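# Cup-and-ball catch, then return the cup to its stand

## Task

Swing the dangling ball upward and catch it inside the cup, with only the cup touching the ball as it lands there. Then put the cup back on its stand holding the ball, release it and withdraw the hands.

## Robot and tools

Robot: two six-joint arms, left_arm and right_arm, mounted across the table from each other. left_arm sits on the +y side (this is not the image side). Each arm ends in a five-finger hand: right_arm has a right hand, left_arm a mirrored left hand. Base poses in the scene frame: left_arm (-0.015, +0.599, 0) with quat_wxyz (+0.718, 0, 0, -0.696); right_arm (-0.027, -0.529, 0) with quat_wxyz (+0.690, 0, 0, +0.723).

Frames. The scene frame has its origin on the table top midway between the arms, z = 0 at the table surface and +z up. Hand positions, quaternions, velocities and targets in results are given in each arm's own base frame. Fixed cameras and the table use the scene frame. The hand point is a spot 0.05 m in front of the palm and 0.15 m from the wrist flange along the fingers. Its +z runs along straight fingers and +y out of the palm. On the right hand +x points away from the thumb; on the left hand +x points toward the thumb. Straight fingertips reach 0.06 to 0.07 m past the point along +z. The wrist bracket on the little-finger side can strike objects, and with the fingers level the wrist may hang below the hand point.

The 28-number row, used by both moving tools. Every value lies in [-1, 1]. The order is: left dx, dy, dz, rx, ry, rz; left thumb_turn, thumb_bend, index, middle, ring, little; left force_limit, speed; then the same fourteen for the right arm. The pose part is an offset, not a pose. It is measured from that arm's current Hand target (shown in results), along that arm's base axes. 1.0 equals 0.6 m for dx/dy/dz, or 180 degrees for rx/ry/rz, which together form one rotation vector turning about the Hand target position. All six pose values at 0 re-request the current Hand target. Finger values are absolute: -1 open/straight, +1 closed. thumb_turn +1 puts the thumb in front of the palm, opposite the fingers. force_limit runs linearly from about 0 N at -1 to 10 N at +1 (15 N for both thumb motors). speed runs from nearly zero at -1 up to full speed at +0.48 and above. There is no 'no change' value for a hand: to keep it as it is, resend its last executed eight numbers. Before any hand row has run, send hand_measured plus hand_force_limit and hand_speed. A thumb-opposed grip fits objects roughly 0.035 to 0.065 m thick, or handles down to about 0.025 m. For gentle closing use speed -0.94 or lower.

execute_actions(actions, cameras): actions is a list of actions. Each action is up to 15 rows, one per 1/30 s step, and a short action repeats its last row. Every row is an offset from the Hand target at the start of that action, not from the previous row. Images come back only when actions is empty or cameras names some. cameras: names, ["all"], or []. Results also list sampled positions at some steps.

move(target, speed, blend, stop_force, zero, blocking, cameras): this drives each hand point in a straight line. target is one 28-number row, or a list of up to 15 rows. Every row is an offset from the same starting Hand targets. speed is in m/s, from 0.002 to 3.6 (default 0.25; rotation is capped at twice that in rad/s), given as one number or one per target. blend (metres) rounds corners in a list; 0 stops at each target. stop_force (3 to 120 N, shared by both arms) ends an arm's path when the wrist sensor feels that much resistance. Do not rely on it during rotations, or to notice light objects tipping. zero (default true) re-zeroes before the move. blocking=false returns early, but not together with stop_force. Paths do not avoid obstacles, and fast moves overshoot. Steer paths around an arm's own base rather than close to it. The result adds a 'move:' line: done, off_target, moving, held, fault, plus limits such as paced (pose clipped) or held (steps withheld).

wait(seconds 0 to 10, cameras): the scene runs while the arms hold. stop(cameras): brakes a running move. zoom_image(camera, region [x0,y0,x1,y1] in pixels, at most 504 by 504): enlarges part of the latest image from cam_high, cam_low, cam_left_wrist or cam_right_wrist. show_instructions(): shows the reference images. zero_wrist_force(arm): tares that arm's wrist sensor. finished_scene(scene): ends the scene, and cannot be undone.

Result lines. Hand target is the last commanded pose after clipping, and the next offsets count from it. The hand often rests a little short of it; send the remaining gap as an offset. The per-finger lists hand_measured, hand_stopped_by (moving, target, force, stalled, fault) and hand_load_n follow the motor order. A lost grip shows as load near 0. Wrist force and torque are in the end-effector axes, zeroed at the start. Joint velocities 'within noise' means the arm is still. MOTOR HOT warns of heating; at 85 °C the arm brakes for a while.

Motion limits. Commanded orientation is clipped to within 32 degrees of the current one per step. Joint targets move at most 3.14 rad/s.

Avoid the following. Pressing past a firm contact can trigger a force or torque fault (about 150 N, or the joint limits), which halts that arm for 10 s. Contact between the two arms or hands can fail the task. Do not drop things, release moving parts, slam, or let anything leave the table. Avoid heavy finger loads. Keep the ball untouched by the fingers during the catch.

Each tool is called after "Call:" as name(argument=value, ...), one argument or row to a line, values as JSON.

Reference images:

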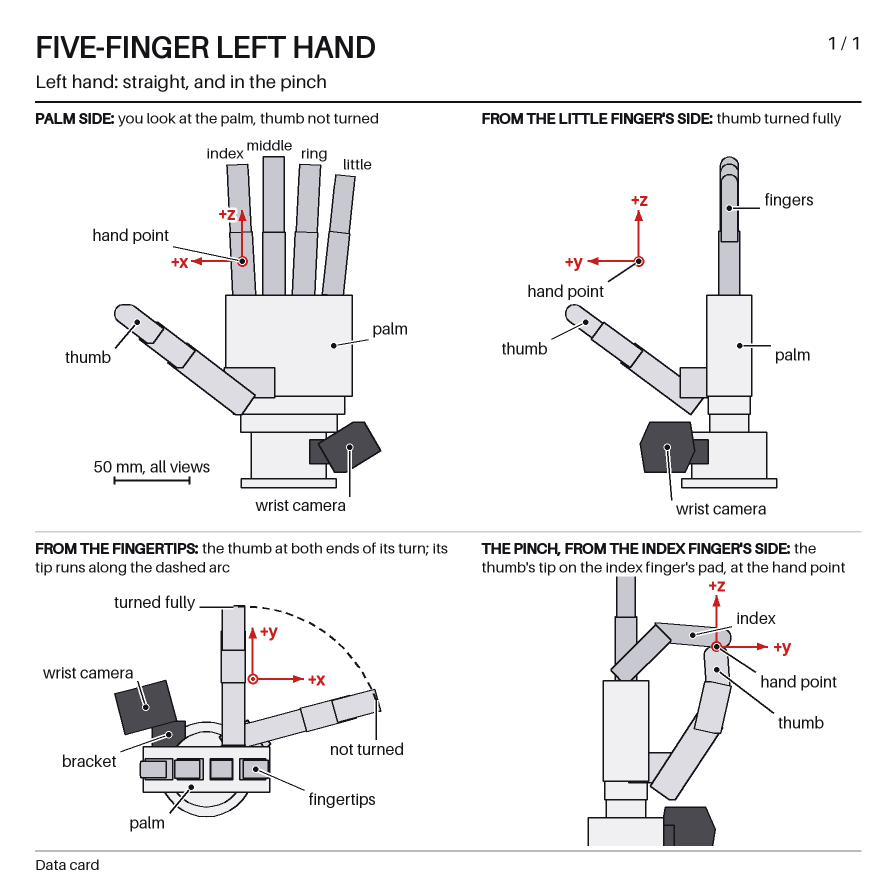

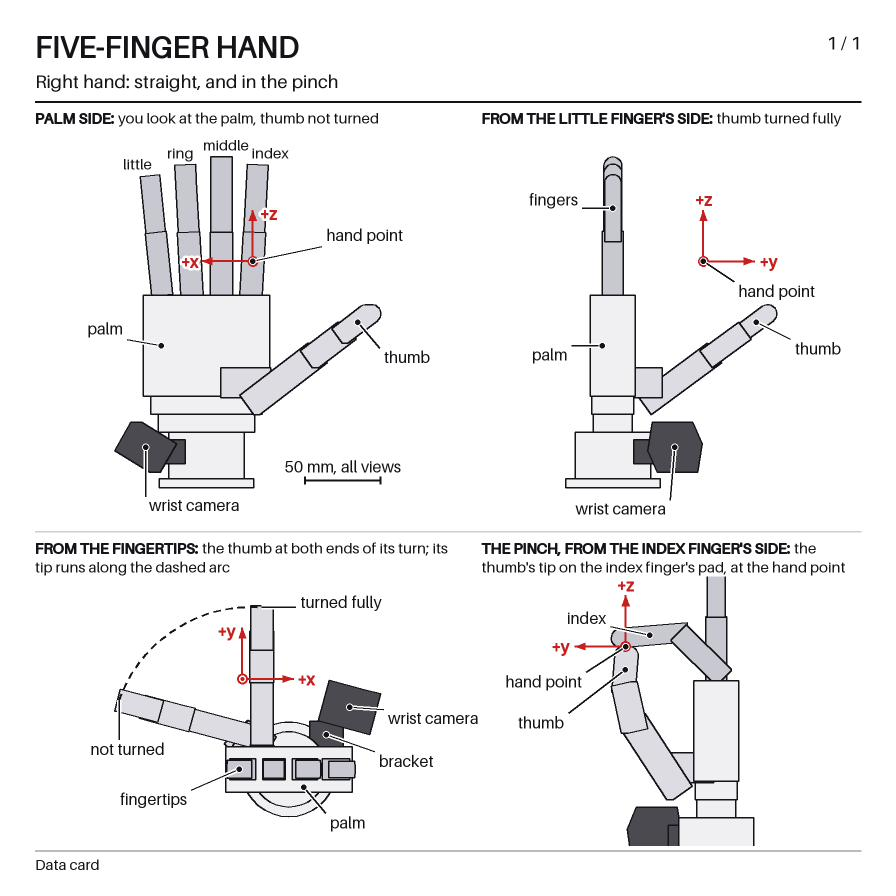

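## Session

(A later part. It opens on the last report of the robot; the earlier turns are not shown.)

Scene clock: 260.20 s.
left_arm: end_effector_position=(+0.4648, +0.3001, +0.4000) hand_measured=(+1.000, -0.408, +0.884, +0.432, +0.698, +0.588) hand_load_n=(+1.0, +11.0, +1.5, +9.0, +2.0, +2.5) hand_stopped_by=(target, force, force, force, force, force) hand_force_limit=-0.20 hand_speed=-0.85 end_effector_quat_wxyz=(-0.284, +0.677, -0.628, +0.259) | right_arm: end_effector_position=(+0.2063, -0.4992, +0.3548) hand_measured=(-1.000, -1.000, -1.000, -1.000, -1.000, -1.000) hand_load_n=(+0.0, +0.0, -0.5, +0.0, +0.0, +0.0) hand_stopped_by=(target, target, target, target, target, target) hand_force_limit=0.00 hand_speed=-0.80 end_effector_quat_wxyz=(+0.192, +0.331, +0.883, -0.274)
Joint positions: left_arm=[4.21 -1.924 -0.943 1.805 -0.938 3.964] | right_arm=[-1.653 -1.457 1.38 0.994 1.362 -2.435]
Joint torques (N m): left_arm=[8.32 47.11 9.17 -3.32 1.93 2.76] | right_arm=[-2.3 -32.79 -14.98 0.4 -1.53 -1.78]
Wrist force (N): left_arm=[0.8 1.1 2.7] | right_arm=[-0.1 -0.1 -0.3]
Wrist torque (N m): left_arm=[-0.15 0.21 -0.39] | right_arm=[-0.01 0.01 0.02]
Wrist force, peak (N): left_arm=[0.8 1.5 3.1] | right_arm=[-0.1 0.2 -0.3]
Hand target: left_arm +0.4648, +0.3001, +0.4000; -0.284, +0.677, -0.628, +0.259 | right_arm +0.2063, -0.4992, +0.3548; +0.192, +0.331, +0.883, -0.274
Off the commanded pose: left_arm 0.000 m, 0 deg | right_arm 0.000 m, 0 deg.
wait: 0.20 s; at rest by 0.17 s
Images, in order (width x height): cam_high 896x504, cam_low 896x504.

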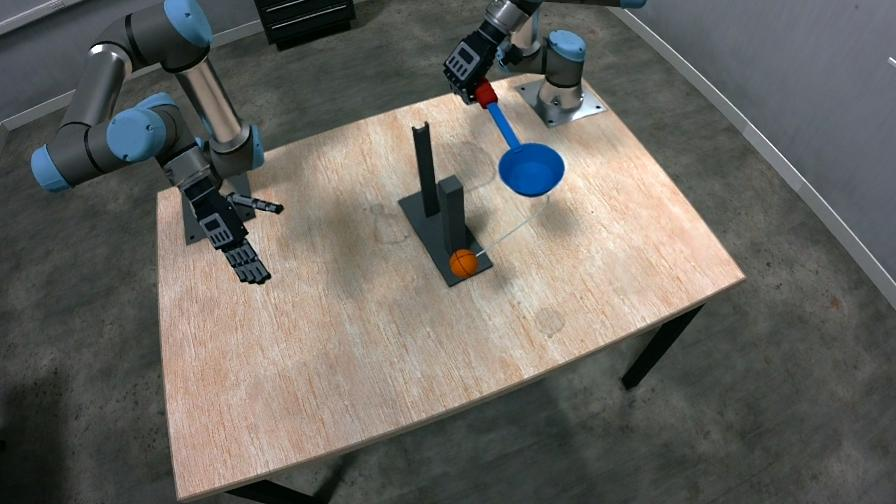

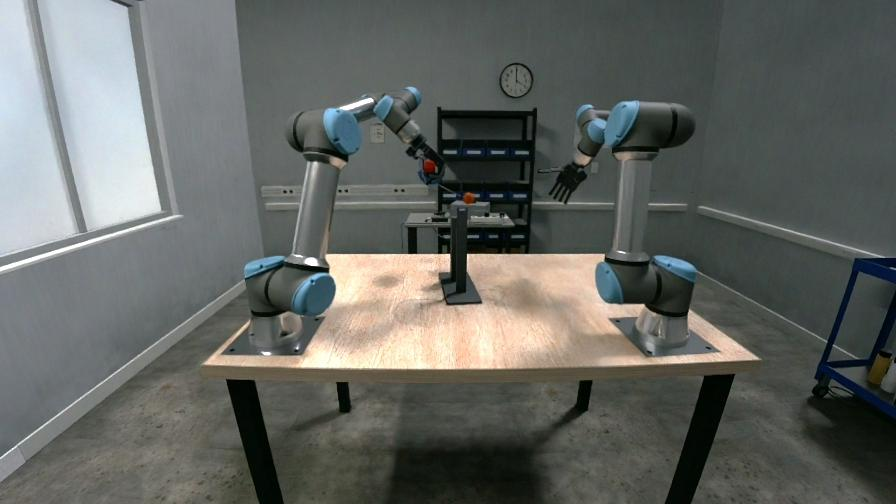

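Call:
move(
  target=[0.013333, 0, 0, 0, 0, 0, 1, 0.9, 0.9, 0.9, 0.8, 0.8, -0.2, -0.85, 0, 0, 0, 0, 0, 0, -1, -1, -1, -1, -1, -1, 0, -0.8],
  speed=0.002,
  blocking=false,
  cameras=["cam_high", "cam_low"],
)

Call:
zoom_image(
  camera="cam_low",
  region=[350, 165, 490, 270],
)

Call:
zoom_image(
  camera="cam_high",
  region=[440, 120, 650, 330],
)

Call:
wait(
  seconds=0.19,
  cameras=["cam_high", "cam_low"],
)

Call:
zoom_image(
  camera="cam_low",
  region=[350, 165, 490, 270],
)

Call:
zoom_image(
  camera="cam_high",
  region=[440, 120, 650, 330],
)

Call:
wait(
  seconds=0.19,
  cameras=["cam_high", "cam_low"],
)

Call:
zoom_image(
  camera="cam_low",
  region=[350, 165, 490, 270],
)

Call:
zoom_image(
  camera="cam_high",
  region=[440, 120, 650, 330],
)

Scene clock: 264.00 s.
left_arm: end_effector_position=(+0.4654, +0.3000, +0.4000) hand_measured=(+1.000, -0.408, +0.884, +0.432, +0.698, +0.588) hand_load_n=(+0.5, +10.5, +1.5, +9.0, +2.5, +3.5) hand_stopped_by=(target, force, force, force, force, force) hand_force_limit=-0.20 hand_speed=-0.85 end_effector_quat_wxyz=(-0.284, +0.677, -0.628, +0.259) end_effector_velocity=(+0.003, +0.000, +0.000) end_effector_angular_velocity=(-0.001, -0.002, -0.001) | right_arm: end_effector_position=(+0.2063, -0.4992, +0.3548) hand_measured=(-1.000, -1.000, -1.000, -1.000, -1.000, -1.000) hand_load_n=(-0.5, +0.0, +0.0, +0.0, +0.0, +0.0) hand_stopped_by=(target, target, target, target, target, target) hand_force_limit=0.00 hand_speed=-0.80 end_effector_quat_wxyz=(+0.192, +0.331, +0.883, -0.274)
Joint positions: left_arm=[4.208 -1.925 -0.941 1.805 -0.938 3.963] | right_arm=[-1.653 -1.457 1.38 0.994 1.362 -2.435]
Joint velocities: left_arm=[-0.005 -0.004 0.007 0.001 0 -0.006] | right_arm=[within noise]
Joint torques (N m): left_arm=[-9.74 21.35 31.11 1.57 -0.94 -1.7] | right_arm=[-1.98 -33.97 -15.19 0.55 -1.32 -1.68]
Wrist force (N): left_arm=[0.9 1.3 3.2] | right_arm=[-0.2 -0.1 -0.3]
Wrist torque (N m): left_arm=[-0.15 0.34 -0.33] | right_arm=[-0.02 0.03 0.02]
Wrist force, peak (N): left_arm=[0.7 2.1 3.7] | right_arm=[-0.1 0.0 -0.7]
Hand target: left_arm +0.4658, +0.3001, +0.4000; -0.284, +0.677, -0.628, +0.259 | right_arm +0.2063, -0.4992, +0.3548; +0.192, +0.331, +0.883, -0.274
Off the commanded pose: left_arm 0.007 m, 0 deg | right_arm 0.000 m, 0 deg.
move: running
Images, in order (width x height): cam_high 896x504, cam_low 896x504.

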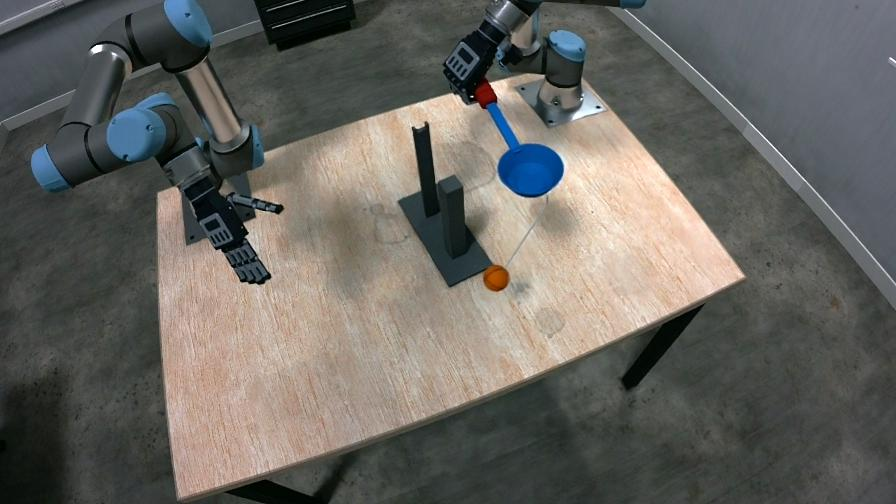

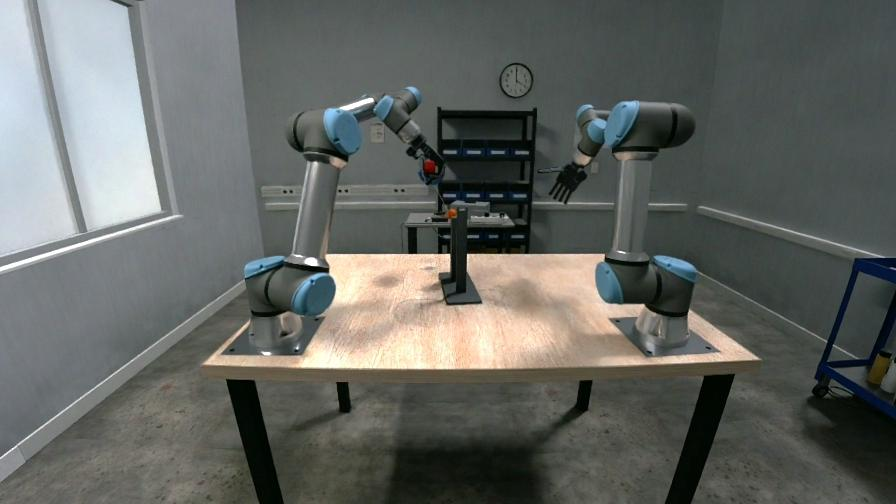

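Scaled by 3.600.

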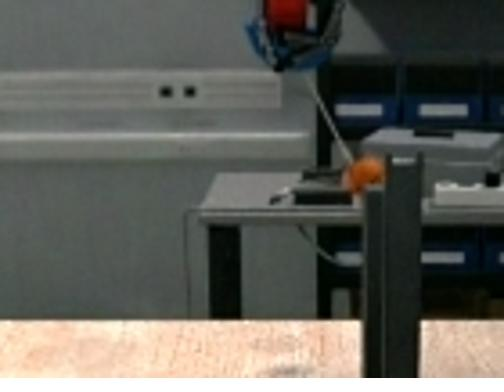

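Scaled by 2.400.

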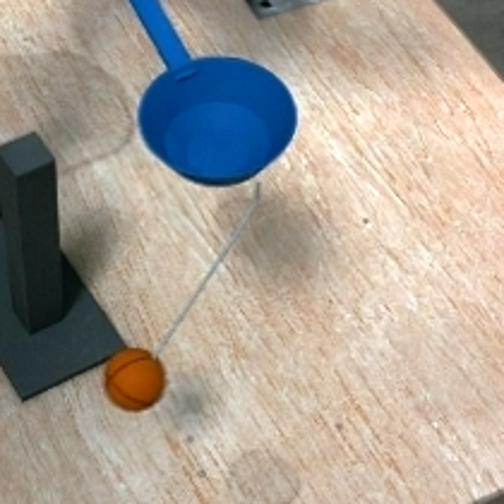

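Scene clock: 264.20 s.
left_arm: end_effector_position=(+0.4658, +0.3001, +0.4000) hand_measured=(+1.000, -0.408, +0.884, +0.432, +0.698, +0.588) hand_load_n=(+1.0, +10.5, +2.0, +8.5, +2.5, +2.5) hand_stopped_by=(target, force, force, force, force, force) hand_force_limit=-0.20 hand_speed=-0.85 end_effector_quat_wxyz=(-0.284, +0.677, -0.628, +0.259) end_effector_velocity=(+0.002, +0.000, +0.000) end_effector_angular_velocity=(+0.002, +0.001, +0.000) | right_arm: end_effector_position=(+0.2063, -0.4992, +0.3548) hand_measured=(-1.000, -1.000, -1.000, -1.000, -1.000, -1.000) hand_load_n=(-0.5, +0.0, +0.0, +0.5, +0.0, +0.0) hand_stopped_by=(target, target, target, target, target, target) hand_force_limit=0.00 hand_speed=-0.80 end_effector_quat_wxyz=(+0.192, +0.331, +0.883, -0.274)
Joint positions: left_arm=[4.208 -1.926 -0.94 1.805 -0.939 3.962] | right_arm=[-1.653 -1.457 1.38 0.994 1.362 -2.435]
Joint velocities: left_arm=[-0.004 -0.004 0.006 0.001 -0.003 -0.003] | right_arm=[within noise]
Joint torques (N m): left_arm=[-9.91 20.27 30.52 1.52 -0.94 -1.8] | right_arm=[-2.47 -32.2 -15.78 0.54 -1.28 -1.82]
Wrist force (N): left_arm=[0.7 1.6 2.5] | right_arm=[-0.1 0.0 -0.3]
Wrist torque (N m): left_arm=[-0.14 0.17 -0.41] | right_arm=[0.00 0.02 0.03]
Wrist force, peak (N): left_arm=[0.8 2.2 3.6] | right_arm=[0.0 0.2 -0.5]
Hand target: left_arm +0.4662, +0.3001, +0.4000; -0.284, +0.677, -0.628, +0.259 | right_arm +0.2063, -0.4992, +0.3548; +0.192, +0.331, +0.883, -0.274
Off the commanded pose: left_arm 0.007 m, 0 deg | right_arm 0.000 m, 0 deg.
earlier move: running
wait: 0.20 s; no rest
Images, in order (width x height): cam_high 896x504, cam_low 896x504.

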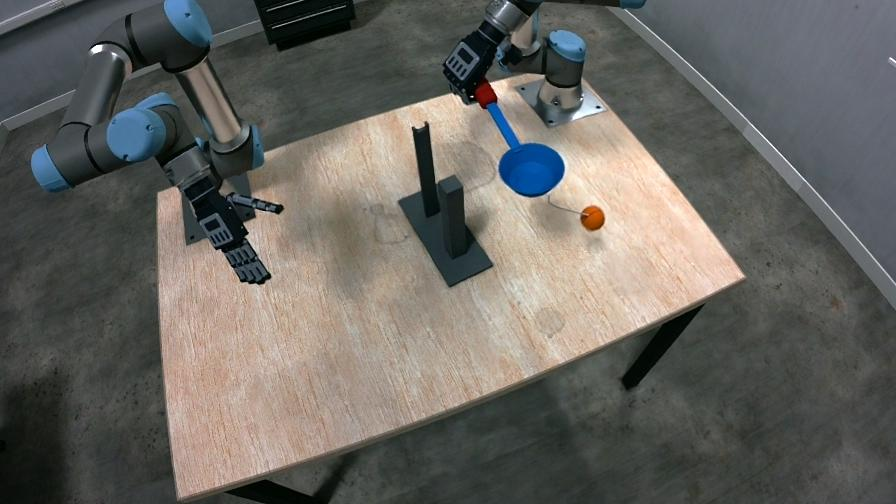

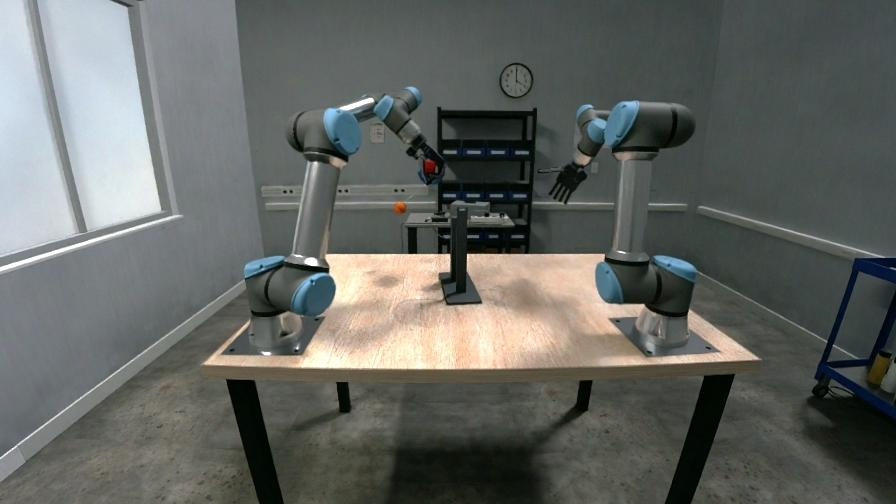

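Scaled by 3.600.

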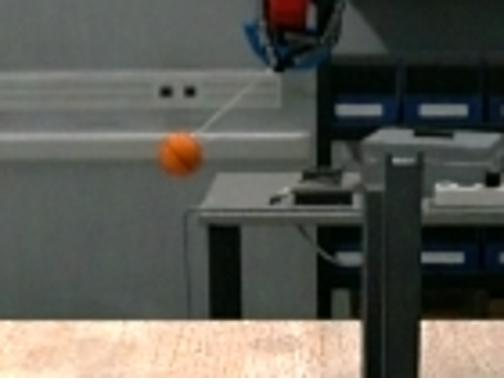

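Scaled by 2.400.

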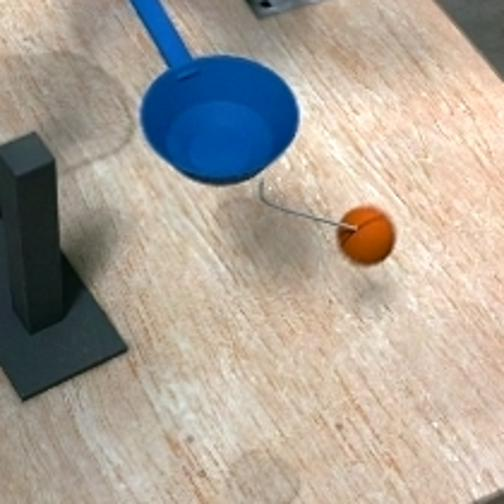

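Scene clock: 264.40 s.
left_arm: end_effector_position=(+0.4662, +0.3001, +0.4000) hand_measured=(+1.000, -0.408, +0.884, +0.432, +0.698, +0.588) hand_load_n=(+1.0, +10.5, +2.0, +8.5, +2.5, +2.5) hand_stopped_by=(target, force, force, force, force, force) hand_force_limit=-0.20 hand_speed=-0.85 end_effector_quat_wxyz=(-0.284, +0.677, -0.628, +0.259) end_effector_velocity=(+0.002, +0.001, +0.000) end_effector_angular_velocity=(+0.000, +0.000, +0.001) | right_arm: end_effector_position=(+0.2063, -0.4992, +0.3548) hand_measured=(-1.000, -1.000, -1.000, -1.000, -1.000, -1.000) hand_load_n=(+0.0, +0.0, +0.0, +0.0, +0.0, +0.0) hand_stopped_by=(target, target, target, target, target, target) hand_force_limit=0.00 hand_speed=-0.80 end_effector_quat_wxyz=(+0.192, +0.331, +0.883, -0.274)
Joint positions: left_arm=[4.207 -1.927 -0.939 1.805 -0.939 3.961] | right_arm=[-1.653 -1.457 1.38 0.994 1.362 -2.435]
Joint velocities: left_arm=[-0.003 -0.004 0.006 0 -0.002 -0.003] | right_arm=[within noise]
Joint torques (N m): left_arm=[-8.53 22 31.12 1.49 -0.71 -1.82] | right_arm=[-2.42 -33.46 -16.25 0.56 -1.27 -1.83]
Wrist force (N): left_arm=[0.8 1.7 3.0] | right_arm=[0.0 0.2 -0.4]
Wrist torque (N m): left_arm=[-0.17 0.18 -0.43] | right_arm=[0.03 0.00 0.04]
Wrist force, peak (N): left_arm=[1.0 1.6 3.0] | right_arm=[-0.1 0.0 -0.7]
Hand target: left_arm +0.4666, +0.3001, +0.4000; -0.284, +0.677, -0.628, +0.259 | right_arm +0.2063, -0.4992, +0.3548; +0.192, +0.331, +0.883, -0.274
Off the commanded pose: left_arm 0.007 m, 0 deg | right_arm 0.000 m, 0 deg.
earlier move: running
wait: 0.20 s; no rest
Images, in order (width x height): cam_high 896x504, cam_low 896x504.

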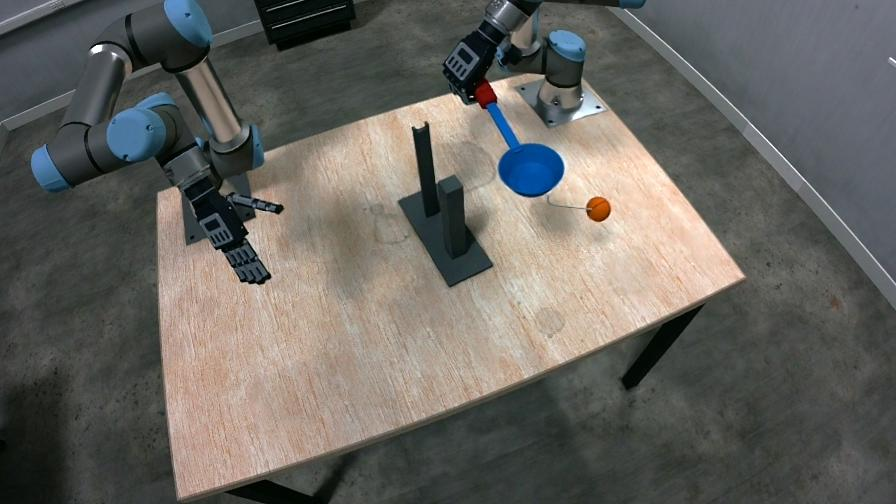

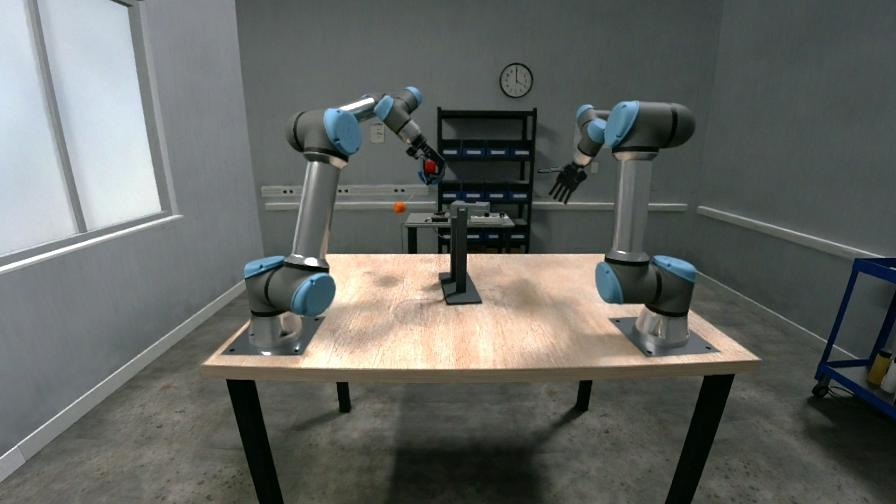

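Scaled by 3.600.

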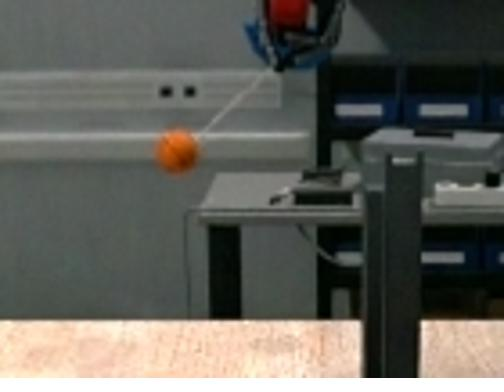

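Scaled by 2.400.

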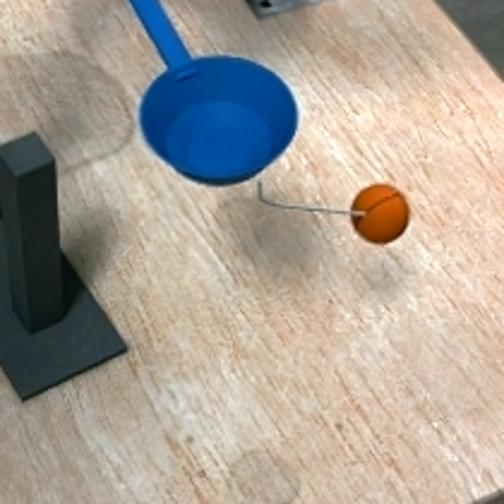

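Call:
wait(
  seconds=10,
  cameras=[],
)

Call:
wait(
  seconds=0.46,
  cameras=[],
)

Call:
execute_actions(
  actions=[
    [[0,0,0,0,0,0,1,0.9,0.9,0.9,0.8,0.8,-0.2,-0.85,0,0,0,0,0,0,-1,-1,-1,-1,-1,-1,0,-0.8],[-0.0053,-0.0016,0,0,0,0,1,0.9,0.9,0.9,0.8,0.8,-0.2,-0.85,0,0,0,0,0,0,-1,-1,-1,-1,-1,-1,0,-0.8],[-0.0117,-0.0034,0,0,0,0,1,0.9,0.9,0.9,0.8,0.8,-0.2,-0.85,0,0,0,0,0,0,-1,-1,-1,-1,-1,-1,0,-0.8],[-0.0187,-0.0055,0,0,0,0,1,0.9,0.9,0.9,0.8,0.8,-0.2,-0.85,0,0,0,0,0,0,-1,-1,-1,-1,-1,-1,0,-0.8],[-0.0261,-0.0076,0,0,0,0,1,0.9,0.9,0.9,0.8,0.8,-0.2,-0.85,0,0,0,0,0,0,-1,-1,-1,-1,-1,-1,0,-0.8],[-0.0335,-0.0098,0,0,0,0,1,0.9,0.9,0.9,0.8,0.8,-0.2,-0.85,0,0,0,0,0,0,-1,-1,-1,-1,-1,-1,0,-0.8],[-0.0404,-0.0118,0,0,0,0,1,0.9,0.9,0.9,0.8,0.8,-0.2,-0.85,0,0,0,0,0,0,-1,-1,-1,-1,-1,-1,0,-0.8],[-0.0465,-0.0136,0,0,0,0,1,0.9,0.9,0.9,0.8,0.8,-0.2,-0.85,0,0,0,0,0,0,-1,-1,-1,-1,-1,-1,0,-0.8],[-0.0516,-0.0151,0,0,0,0,1,0.9,0.9,0.9,0.8,0.8,-0.2,-0.85,0,0,0,0,0,0,-1,-1,-1,-1,-1,-1,0,-0.8],[-0.0553,-0.0162,0,0,0,0,1,0.9,0.9,0.9,0.8,0.8,-0.2,-0.85,0,0,0,0,0,0,-1,-1,-1,-1,-1,-1,0,-0.8],[-0.0575,-0.0168,0,0,0,0,1,0.9,0.9,0.9,0.8,0.8,-0.2,-0.85,0,0,0,0,0,0,-1,-1,-1,-1,-1,-1,0,-0.8],[-0.058,-0.017,0,0,0,0,1,0.9,0.9,0.9,0.8,0.8,-0.2,-0.85,0,0,0,0,0,0,-1,-1,-1,-1,-1,-1,0,-0.8],[-0.0569,-0.0166,0,0,0,0,1,0.9,0.9,0.9,0.8,0.8,-0.2,-0.85,0,0,0,0,0,0,-1,-1,-1,-1,-1,-1,0,-0.8],[-0.0541,-0.0158,0,0,0,0,1,0.9,0.9,0.9,0.8,0.8,-0.2,-0.85,0,0,0,0,0,0,-1,-1,-1,-1,-1,-1,0,-0.8],[-0.0499,-0.0146,0,0,0,0,1,0.9,0.9,0.9,0.8,0.8,-0.2,-0.85,0,0,0,0,0,0,-1,-1,-1,-1,-1,-1,0,-0.8]],
    [[0.0055,0.0016,0,0,0,0,1,0.9,0.9,0.9,0.8,0.8,-0.2,-0.85,0,0,0,0,0,0,-1,-1,-1,-1,-1,-1,0,-0.8],[0.0119,0.0035,0,0,0,0,1,0.9,0.9,0.9,0.8,0.8,-0.2,-0.85,0,0,0,0,0,0,-1,-1,-1,-1,-1,-1,0,-0.8],[0.0191,0.0056,0,0,0,0,1,0.9,0.9,0.9,0.8,0.8,-0.2,-0.85,0,0,0,0,0,0,-1,-1,-1,-1,-1,-1,0,-0.8],[0.0265,0.0077,0,0,0,0,1,0.9,0.9,0.9,0.8,0.8,-0.2,-0.85,0,0,0,0,0,0,-1,-1,-1,-1,-1,-1,0,-0.8],[0.0338,0.0099,0,0,0,0,1,0.9,0.9,0.9,0.8,0.8,-0.2,-0.85,0,0,0,0,0,0,-1,-1,-1,-1,-1,-1,0,-0.8],[0.0406,0.0119,0,0,0,0,1,0.9,0.9,0.9,0.8,0.8,-0.2,-0.85,0,0,0,0,0,0,-1,-1,-1,-1,-1,-1,0,-0.8],[0.0466,0.0136,0,0,0,0,1,0.9,0.9,0.9,0.8,0.8,-0.2,-0.85,0,0,0,0,0,0,-1,-1,-1,-1,-1,-1,0,-0.8],[0.0515,0.0151,0,0,0,0,1,0.9,0.9,0.9,0.8,0.8,-0.2,-0.85,0,0,0,0,0,0,-1,-1,-1,-1,-1,-1,0,-0.8],[0.055,0.0161,0,0,0,0,1,0.9,0.9,0.9,0.8,0.8,-0.2,-0.85,0,0,0,0,0,0,-1,-1,-1,-1,-1,-1,0,-0.8],[0.057,0.0167,0,0,0,0,1,0.9,0.9,0.9,0.8,0.8,-0.2,-0.85,0,0,0,0,0,0,-1,-1,-1,-1,-1,-1,0,-0.8],[0.0573,0.0168,0,0,0,0,1,0.9,0.9,0.9,0.8,0.8,-0.2,-0.85,0,0,0,0,0,0,-1,-1,-1,-1,-1,-1,0,-0.8],[0.056,0.0164,0,0,0,0,1,0.9,0.9,0.9,0.8,0.8,-0.2,-0.85,0,0,0,0,0,0,-1,-1,-1,-1,-1,-1,0,-0.8],[0.0531,0.0155,0,0,0,0,1,0.9,0.9,0.9,0.8,0.8,-0.2,-0.85,0,0,0,0,0,0,-1,-1,-1,-1,-1,-1,0,-0.8],[0.0499,0.0146,0,0,0,0,1,0.9,0.9,0.9,0.8,0.8,-0.2,-0.85,0,0,0,0,0,0,-1,-1,-1,-1,-1,-1,0,-0.8]],
  ],
  cameras=[],
)

Call:
move(
  target=[-0.015, 0, 0, 0, 0, 0, 1, 0.9, 0.9, 0.9, 0.8, 0.8, -0.2, -0.85, 0, 0, 0, 0, 0, 0, -1, -1, -1, -1, -1, -1, 0, -0.8],
  speed=0.002,
  blocking=false,
  cameras=["cam_high", "cam_low"],
)

Call:
zoom_image(
  camera="cam_low",
  region=[350, 165, 490, 270],
)

Call:
zoom_image(
  camera="cam_high",
  region=[440, 120, 650, 330],
)

Call:
wait(
  seconds=0.19,
  cameras=["cam_high", "cam_low"],
)

Call:
zoom_image(
  camera="cam_low",
  region=[350, 165, 490, 270],
)

Call:
zoom_image(
  camera="cam_high",
  region=[440, 120, 650, 330],
)

Call:
wait(
  seconds=0.19,
  cameras=["cam_high", "cam_low"],
)

Call:
zoom_image(
  camera="cam_low",
  region=[350, 165, 490, 270],
)

Call:
zoom_image(
  camera="cam_high",
  region=[440, 120, 650, 330],
)

Scene clock: 267.73 s.
left_arm: end_effector_position=(+0.4727, +0.3001, +0.4000) hand_measured=(+1.000, -0.408, +0.884, +0.432, +0.698, +0.588) hand_load_n=(+1.0, +10.5, +1.5, +8.5, +3.0, +3.5) hand_stopped_by=(target, force, force, force, force, force) hand_force_limit=-0.20 hand_speed=-0.85 end_effector_quat_wxyz=(-0.284, +0.677, -0.628, +0.259) | right_arm: end_effector_position=(+0.2063, -0.4992, +0.3548) hand_measured=(-1.000, -1.000, -1.000, -1.000, -1.000, -1.000) hand_load_n=(-0.5, +0.0, +0.0, +0.5, +0.0, +0.0) hand_stopped_by=(target, target, target, target, target, target) hand_force_limit=0.00 hand_speed=-0.80 end_effector_quat_wxyz=(+0.192, +0.331, +0.883, -0.274)
Joint positions: left_arm=[4.194 -1.94 -0.918 1.806 -0.945 3.947] | right_arm=[-1.653 -1.457 1.38 0.994 1.362 -2.435]
Joint torques (N m): left_arm=[-9.16 21.92 32.25 1.48 -0.94 -1.76] | right_arm=[-2.28 -33.92 -15.51 0.54 -1.27 -1.73]
Wrist force (N): left_arm=[0.5 1.5 3.1] | right_arm=[0.0 0.2 -0.4]
Wrist torque (N m): left_arm=[-0.19 0.36 -0.46] | right_arm=[0.03 0.00 0.04]
Wrist force, peak (N): left_arm=[0.7 2.0 3.6] | right_arm=[0.0 0.0 -0.6]
Hand target: left_arm +0.4728, +0.3001, +0.4000; -0.284, +0.677, -0.628, +0.259 | right_arm +0.2063, -0.4992, +0.3548; +0.192, +0.331, +0.883, -0.274
Off the commanded pose: left_arm 0.000 m, 0 deg | right_arm 0.000 m, 0 deg.
earlier move: done
wait: 1.50 of 10 s (the move ended)
No camera images: "cameras" was empty.

Scene clock: 268.20 s.
left_arm: end_effector_position=(+0.4728, +0.3001, +0.4000) hand_measured=(+1.000, -0.408, +0.884, +0.432, +0.698, +0.588) hand_load_n=(+1.0, +10.5, +2.0, +8.5, +2.5, +3.5) hand_stopped_by=(target, force, force, force, force, force) hand_force_limit=-0.20 hand_speed=-0.85 end_effector_quat_wxyz=(-0.284, +0.677, -0.628, +0.259) | right_arm: end_effector_position=(+0.2063, -0.4992, +0.3548) hand_measured=(-1.000, -1.000, -1.000, -1.000, -1.000, -1.000) hand_load_n=(+0.0, -0.5, -0.5, +0.0, +0.0, +0.0) hand_stopped_by=(target, target, target, target, target, target) hand_force_limit=0.00 hand_speed=-0.80 end_effector_quat_wxyz=(+0.192, +0.331, +0.883, -0.274)
Joint positions: left_arm=[4.194 -1.94 -0.918 1.806 -0.945 3.947] | right_arm=[-1.653 -1.457 1.38 0.994 1.362 -2.435]
Joint torques (N m): left_arm=[-9.21 21.72 31.46 1.49 -0.75 -1.63] | right_arm=[-1.73 -32.67 -15.06 0.55 -1.21 -1.62]
Wrist force (N): left_arm=[0.5 1.8 3.2] | right_arm=[-0.2 0.1 -0.4]
Wrist torque (N m): left_arm=[-0.15 0.37 -0.46] | right_arm=[0.02 0.04 0.02]
Wrist force, peak (N): left_arm=[0.8 2.0 3.6] | right_arm=[0.0 0.2 -0.5]
Hand target: left_arm +0.4728, +0.3001, +0.4000; -0.284, +0.677, -0.628, +0.259 | right_arm +0.2063, -0.4992, +0.3548; +0.192, +0.331, +0.883, -0.274
Off the commanded pose: left_arm 0.000 m, 0 deg | right_arm 0.000 m, 0 deg.
wait: 0.47 s; at rest by 0.17 s
No camera images: "cameras" was empty.

Scene clock: 269.47 s.
left_arm: end_effector_position=(+0.4729, +0.3000, +0.4000) hand_measured=(+1.000, -0.408, +0.884, +0.432, +0.698, +0.588) hand_load_n=(+0.5, +10.5, +2.0, +8.5, +2.5, +2.5) hand_stopped_by=(target, force, force, force, force, force) hand_force_limit=-0.20 hand_speed=-0.85 end_effector_quat_wxyz=(-0.284, +0.677, -0.628, +0.259) | right_arm: end_effector_position=(+0.2063, -0.4992, +0.3548) hand_measured=(-1.000, -1.000, -1.000, -1.000, -1.000, -1.000) hand_load_n=(+0.0, +0.0, +0.0, +0.0, +0.0, +0.0) hand_stopped_by=(target, target, target, target, target, target) hand_force_limit=0.00 hand_speed=-0.80 end_effector_quat_wxyz=(+0.192, +0.331, +0.883, -0.274)
Joint positions: left_arm=[4.194 -1.94 -0.918 1.807 -0.945 3.947] | right_arm=[-1.653 -1.457 1.38 0.994 1.362 -2.435]
Joint torques (N m): left_arm=[8.1 21.35 30.94 -3.72 -0.96 2.65] | right_arm=[-2.14 -33.05 -15.51 0.62 -1.22 -1.54]
Wrist force (N): left_arm=[0.6 1.4 3.6] | right_arm=[-0.2 0.3 -0.3]
Wrist torque (N m): left_arm=[-0.19 0.30 -0.35] | right_arm=[0.03 0.03 0.03]
Wrist force, peak (N): left_arm=[0.5 1.5 3.9] | right_arm=[-0.3 0.3 -0.5]
Hand target: left_arm +0.4728, +0.3001, +0.4000; -0.284, +0.677, -0.628, +0.259 | right_arm +0.2063, -0.4992, +0.3548; +0.192, +0.331, +0.883, -0.274
Off the commanded pose: left_arm 0.000 m, 0 deg | right_arm 0.000 m, 0 deg.
Step readings (end_effector_position of left_arm | right_arm):
0: (+0.4728, +0.3001, +0.4000) | (+0.2063, -0.4992, +0.3548)
1: (+0.4728, +0.3001, +0.4000) | (+0.2063, -0.4992, +0.3548)
2: (+0.4728, +0.3001, +0.4000) | (+0.2063, -0.4992, +0.3548)
4: (+0.4718, +0.2998, +0.4000) | (+0.2063, -0.4992, +0.3548)
8: (+0.4628, +0.2972, +0.4002) | (+0.2063, -0.4992, +0.3548)
15: (+0.4434, +0.2913, +0.4000) | (+0.2063, -0.4992, +0.3548)
16: (+0.4425, +0.2910, +0.4000) | (+0.2063, -0.4992, +0.3548)
17: (+0.4425, +0.2910, +0.4000) | (+0.2063, -0.4992, +0.3548)
19: (+0.4449, +0.2917, +0.4000) | (+0.2063, -0.4992, +0.3548)
23: (+0.4567, +0.2949, +0.3997) | (+0.2063, -0.4992, +0.3548)
30: (+0.4730, +0.2999, +0.3997) | (+0.2063, -0.4992, +0.3548)
No camera images: "cameras" was empty.

Scene clock: 269.97 s.
left_arm: end_effector_position=(+0.4721, +0.3001, +0.4000) hand_measured=(+1.000, -0.408, +0.884, +0.432, +0.698, +0.588) hand_load_n=(+1.5, +10.5, +2.0, +8.5, +2.0, +2.5) hand_stopped_by=(target, force, force, force, force, force) hand_force_limit=-0.20 hand_speed=-0.85 end_effector_quat_wxyz=(-0.284, +0.677, -0.628, +0.259) end_effector_velocity=(-0.002, +0.000, +0.000) end_effector_angular_velocity=(-0.001, +0.001, +0.000) | right_arm: end_effector_position=(+0.2063, -0.4992, +0.3548) hand_measured=(-1.000, -1.000, -1.000, -1.000, -1.000, -1.000) hand_load_n=(+0.0, -0.5, +0.0, +0.0, +0.0, +0.0) hand_stopped_by=(target, target, target, target, target, target) hand_force_limit=0.00 hand_speed=-0.80 end_effector_quat_wxyz=(+0.192, +0.331, +0.883, -0.274)
Joint positions: left_arm=[4.195 -1.939 -0.92 1.806 -0.945 3.949] | right_arm=[-1.653 -1.457 1.38 0.994 1.362 -2.435]
Joint velocities: left_arm=[0.004 0.005 -0.008 -0.001 0.002 0.005] | right_arm=[within noise]
Joint torques (N m): left_arm=[8.77 48.2 9.3 -3.42 2.44 3.11] | right_arm=[-1.5 -33.27 -16.19 0.59 -1.21 -1.61]
Wrist force (N): left_arm=[0.5 2.2 2.3] | right_arm=[0.0 -0.1 -0.3]
Wrist torque (N m): left_arm=[-0.13 0.16 -0.65] | right_arm=[-0.02 0.00 0.03]
Wrist force, peak (N): left_arm=[0.7 1.6 3.8] | right_arm=[-0.2 0.1 -0.5]
Hand target: left_arm +0.4718, +0.3001, +0.4000; -0.284, +0.677, -0.628, +0.259 | right_arm +0.2063, -0.4992, +0.3548; +0.192, +0.331, +0.883, -0.274
Off the commanded pose: left_arm 0.008 m, 0 deg | right_arm 0.000 m, 0 deg.
move: running
Images, in order (width x height): cam_high 896x504, cam_low 896x504.

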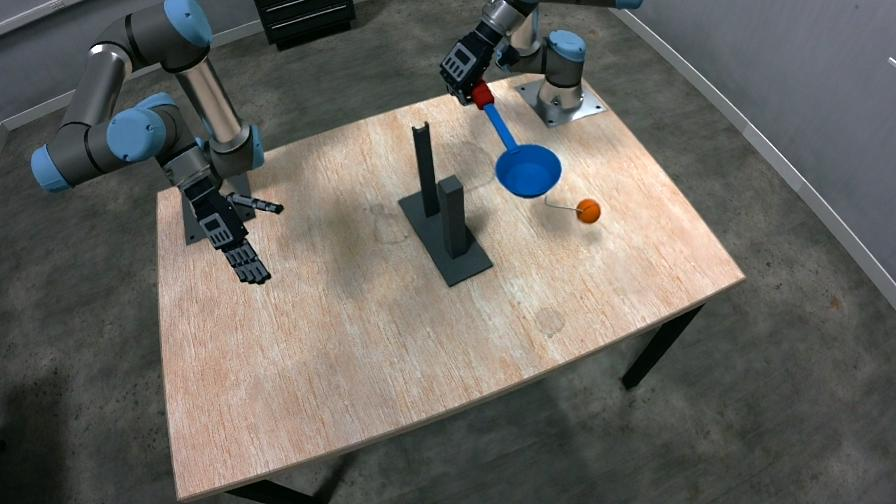

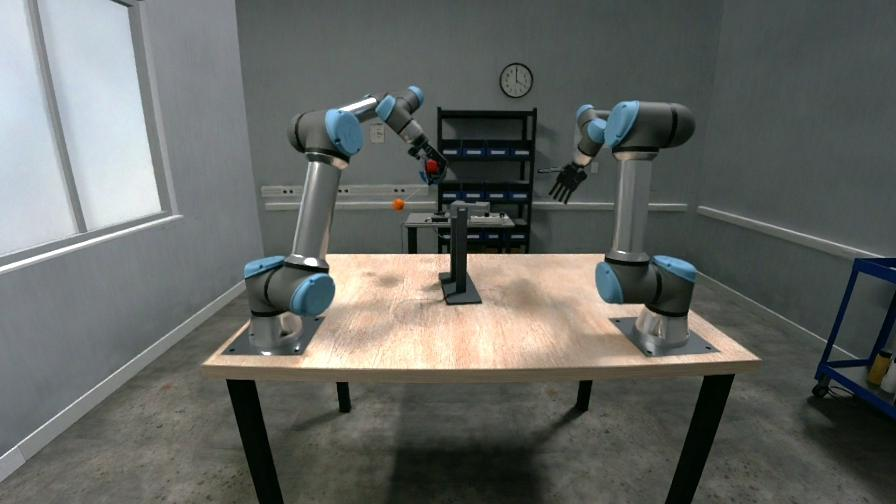

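Scaled by 3.600.

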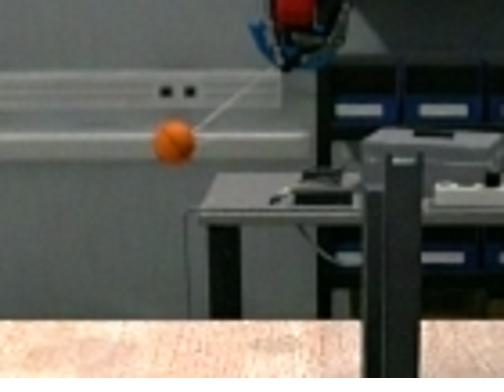

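Scaled by 2.400.

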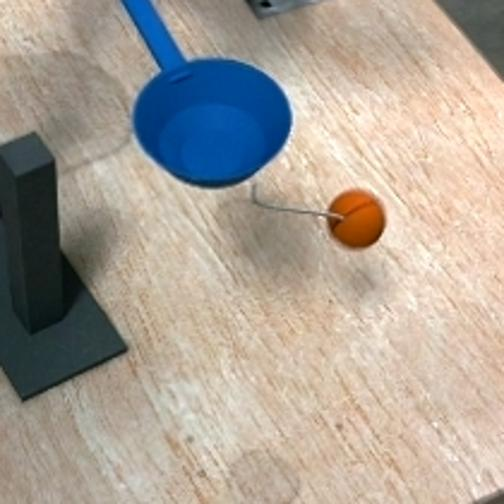

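Scene clock: 270.17 s.
left_arm: end_effector_position=(+0.4717, +0.3001, +0.4000) hand_measured=(+1.000, -0.408, +0.884, +0.432, +0.698, +0.588) hand_load_n=(+0.5, +10.5, +1.5, +9.0, +2.5, +3.5) hand_stopped_by=(target, force, force, force, force, force) hand_force_limit=-0.20 hand_speed=-0.85 end_effector_quat_wxyz=(-0.284, +0.677, -0.628, +0.259) end_effector_velocity=(-0.002, +0.000, +0.000) end_effector_angular_velocity=(-0.001, +0.000, +0.000) | right_arm: end_effector_position=(+0.2063, -0.4992, +0.3548) hand_measured=(-1.000, -1.000, -1.000, -1.000, -1.000, -1.000) hand_load_n=(+0.0, +0.0, +0.0, +0.0, +0.0, +0.0) hand_stopped_by=(target, target, target, target, target, target) hand_force_limit=0.00 hand_speed=-0.80 end_effector_quat_wxyz=(+0.192, +0.331, +0.883, -0.274)
Joint positions: left_arm=[4.196 -1.938 -0.922 1.806 -0.944 3.949] | right_arm=[-1.653 -1.457 1.38 0.994 1.362 -2.435]
Joint velocities: left_arm=[0.004 0.004 -0.008 0 0.003 0.005] | right_arm=[within noise]
Joint torques (N m): left_arm=[9.1 48.49 9.15 -3.55 2.09 2.75] | right_arm=[-1.3 -32.95 -15.25 0.47 -1.24 -1.65]
Wrist force (N): left_arm=[0.7 1.2 3.4] | right_arm=[-0.1 0.2 -0.6]
Wrist torque (N m): left_arm=[-0.15 0.39 -0.37] | right_arm=[0.04 0.02 0.03]
Wrist force, peak (N): left_arm=[0.6 2.2 3.5] | right_arm=[-0.1 0.2 -0.6]
Hand target: left_arm +0.4714, +0.3001, +0.4000; -0.284, +0.677, -0.628, +0.259 | right_arm +0.2063, -0.4992, +0.3548; +0.192, +0.331, +0.883, -0.274
Off the commanded pose: left_arm 0.008 m, 0 deg | right_arm 0.000 m, 0 deg.
earlier move: running
wait: 0.20 s; no rest
Images, in order (width x height): cam_high 896x504, cam_low 896x504.

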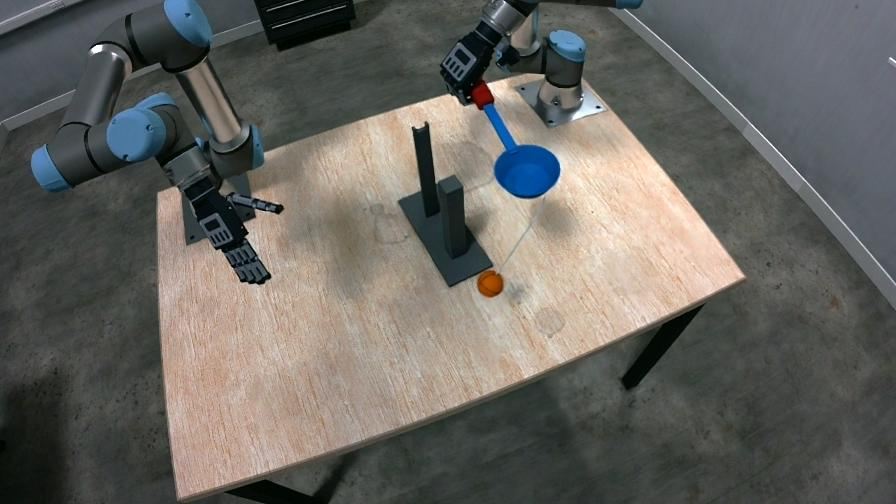

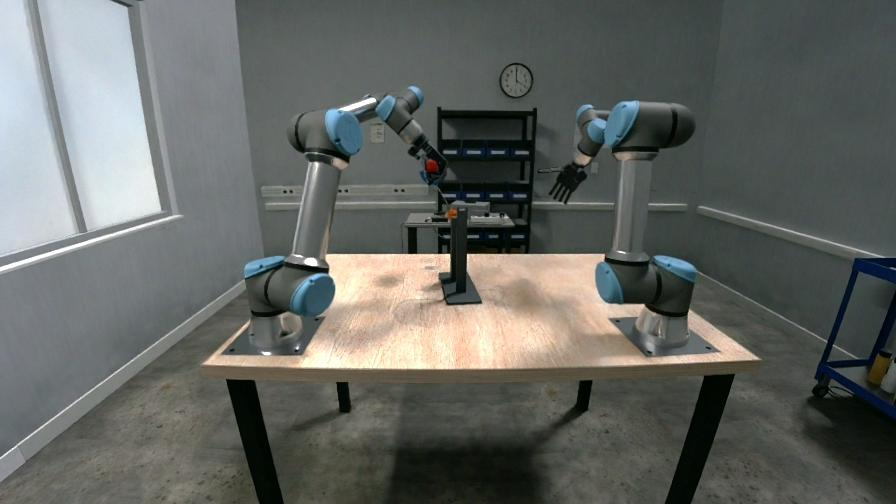

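Scaled by 3.600.

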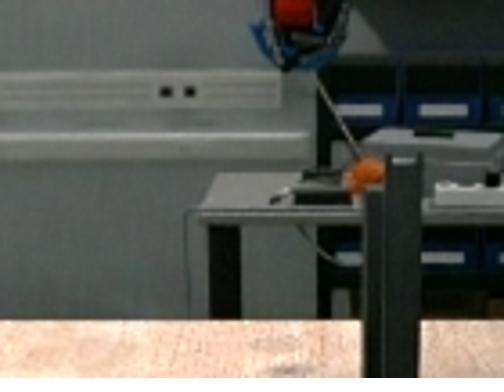

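Scaled by 2.400.

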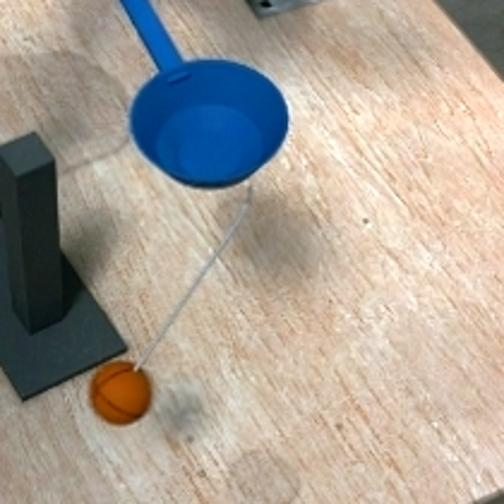

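Scene clock: 270.37 s.
left_arm: end_effector_position=(+0.4713, +0.3001, +0.4000) hand_measured=(+1.000, -0.408, +0.884, +0.432, +0.698, +0.588) hand_load_n=(+1.0, +10.5, +2.0, +8.5, +2.5, +2.5) hand_stopped_by=(target, force, force, force, force, force) hand_force_limit=-0.20 hand_speed=-0.85 end_effector_quat_wxyz=(-0.284, +0.677, -0.628, +0.259) end_effector_velocity=(-0.002, +0.000, +0.000) end_effector_angular_velocity=(+0.001, +0.000, +0.001) | right_arm: end_effector_position=(+0.2063, -0.4992, +0.3548) hand_measured=(-1.000, -1.000, -1.000, -1.000, -1.000, -1.000) hand_load_n=(+0.0, +0.0, +0.0, +0.0, +0.0, +0.0) hand_stopped_by=(target, target, target, target, target, target) hand_force_limit=0.00 hand_speed=-0.80 end_effector_quat_wxyz=(+0.192, +0.331, +0.883, -0.274)
Joint positions: left_arm=[4.197 -1.937 -0.923 1.806 -0.944 3.95] | right_arm=[-1.653 -1.457 1.38 0.994 1.362 -2.435]
Joint velocities: left_arm=[0.004 0.005 -0.006 0 0.001 0.003] | right_arm=[within noise]
Joint torques (N m): left_arm=[8.13 49.02 8.79 -3.67 2.37 2.68] | right_arm=[-1.9 -32.62 -16.33 0.4 -1.29 -1.68]
Wrist force (N): left_arm=[0.5 1.4 3.0] | right_arm=[0.0 0.1 -0.3]
Wrist torque (N m): left_arm=[-0.15 0.21 -0.37] | right_arm=[0.01 0.01 0.03]
Wrist force, peak (N): left_arm=[0.6 1.5 3.4] | right_arm=[0.0 0.2 -0.4]
Hand target: left_arm +0.4710, +0.3001, +0.4000; -0.284, +0.677, -0.628, +0.259 | right_arm +0.2063, -0.4992, +0.3548; +0.192, +0.331, +0.883, -0.274
Off the commanded pose: left_arm 0.008 m, 0 deg | right_arm 0.000 m, 0 deg.
earlier move: running
wait: 0.20 s; no rest
Images, in order (width x height): cam_high 896x504, cam_low 896x504.

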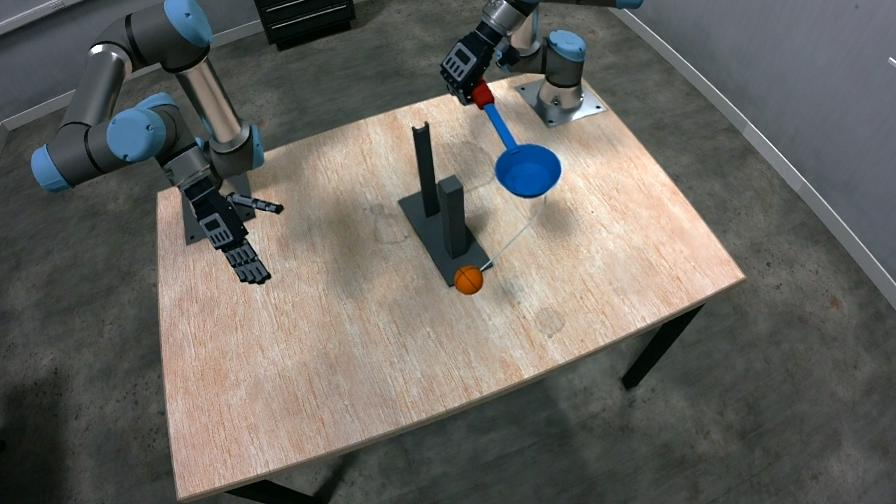

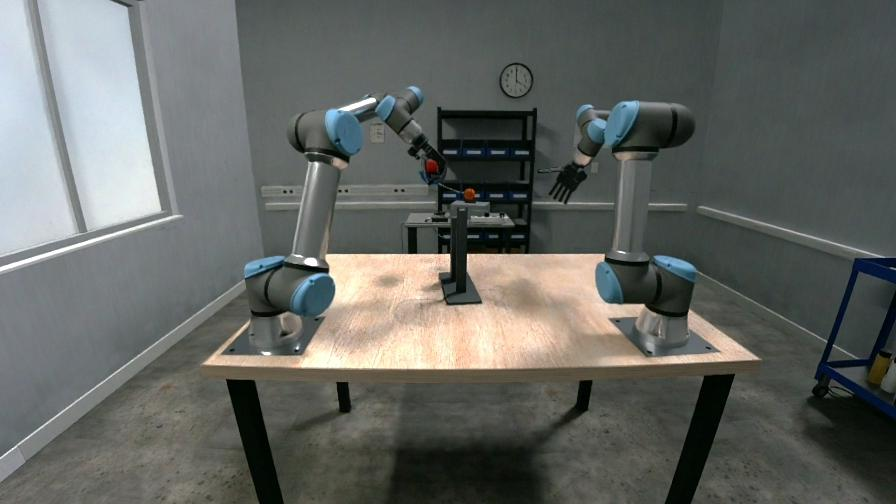

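Scaled by 3.600.

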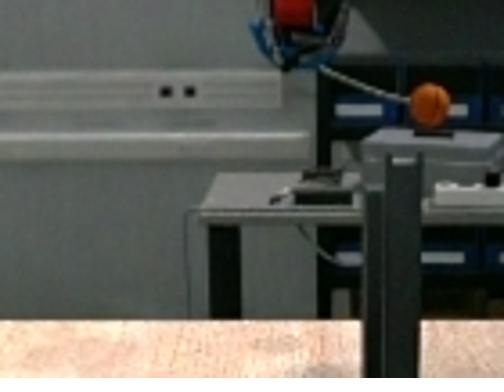

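Scaled by 2.400.

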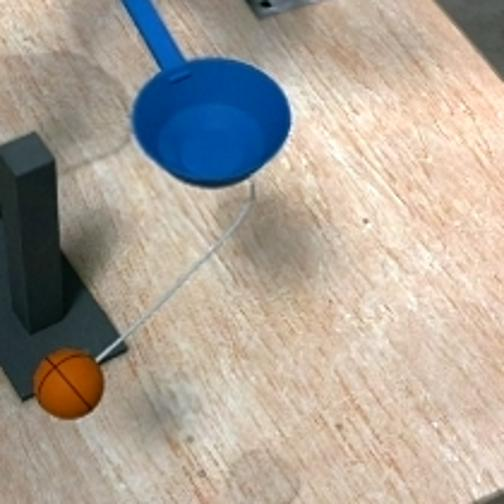

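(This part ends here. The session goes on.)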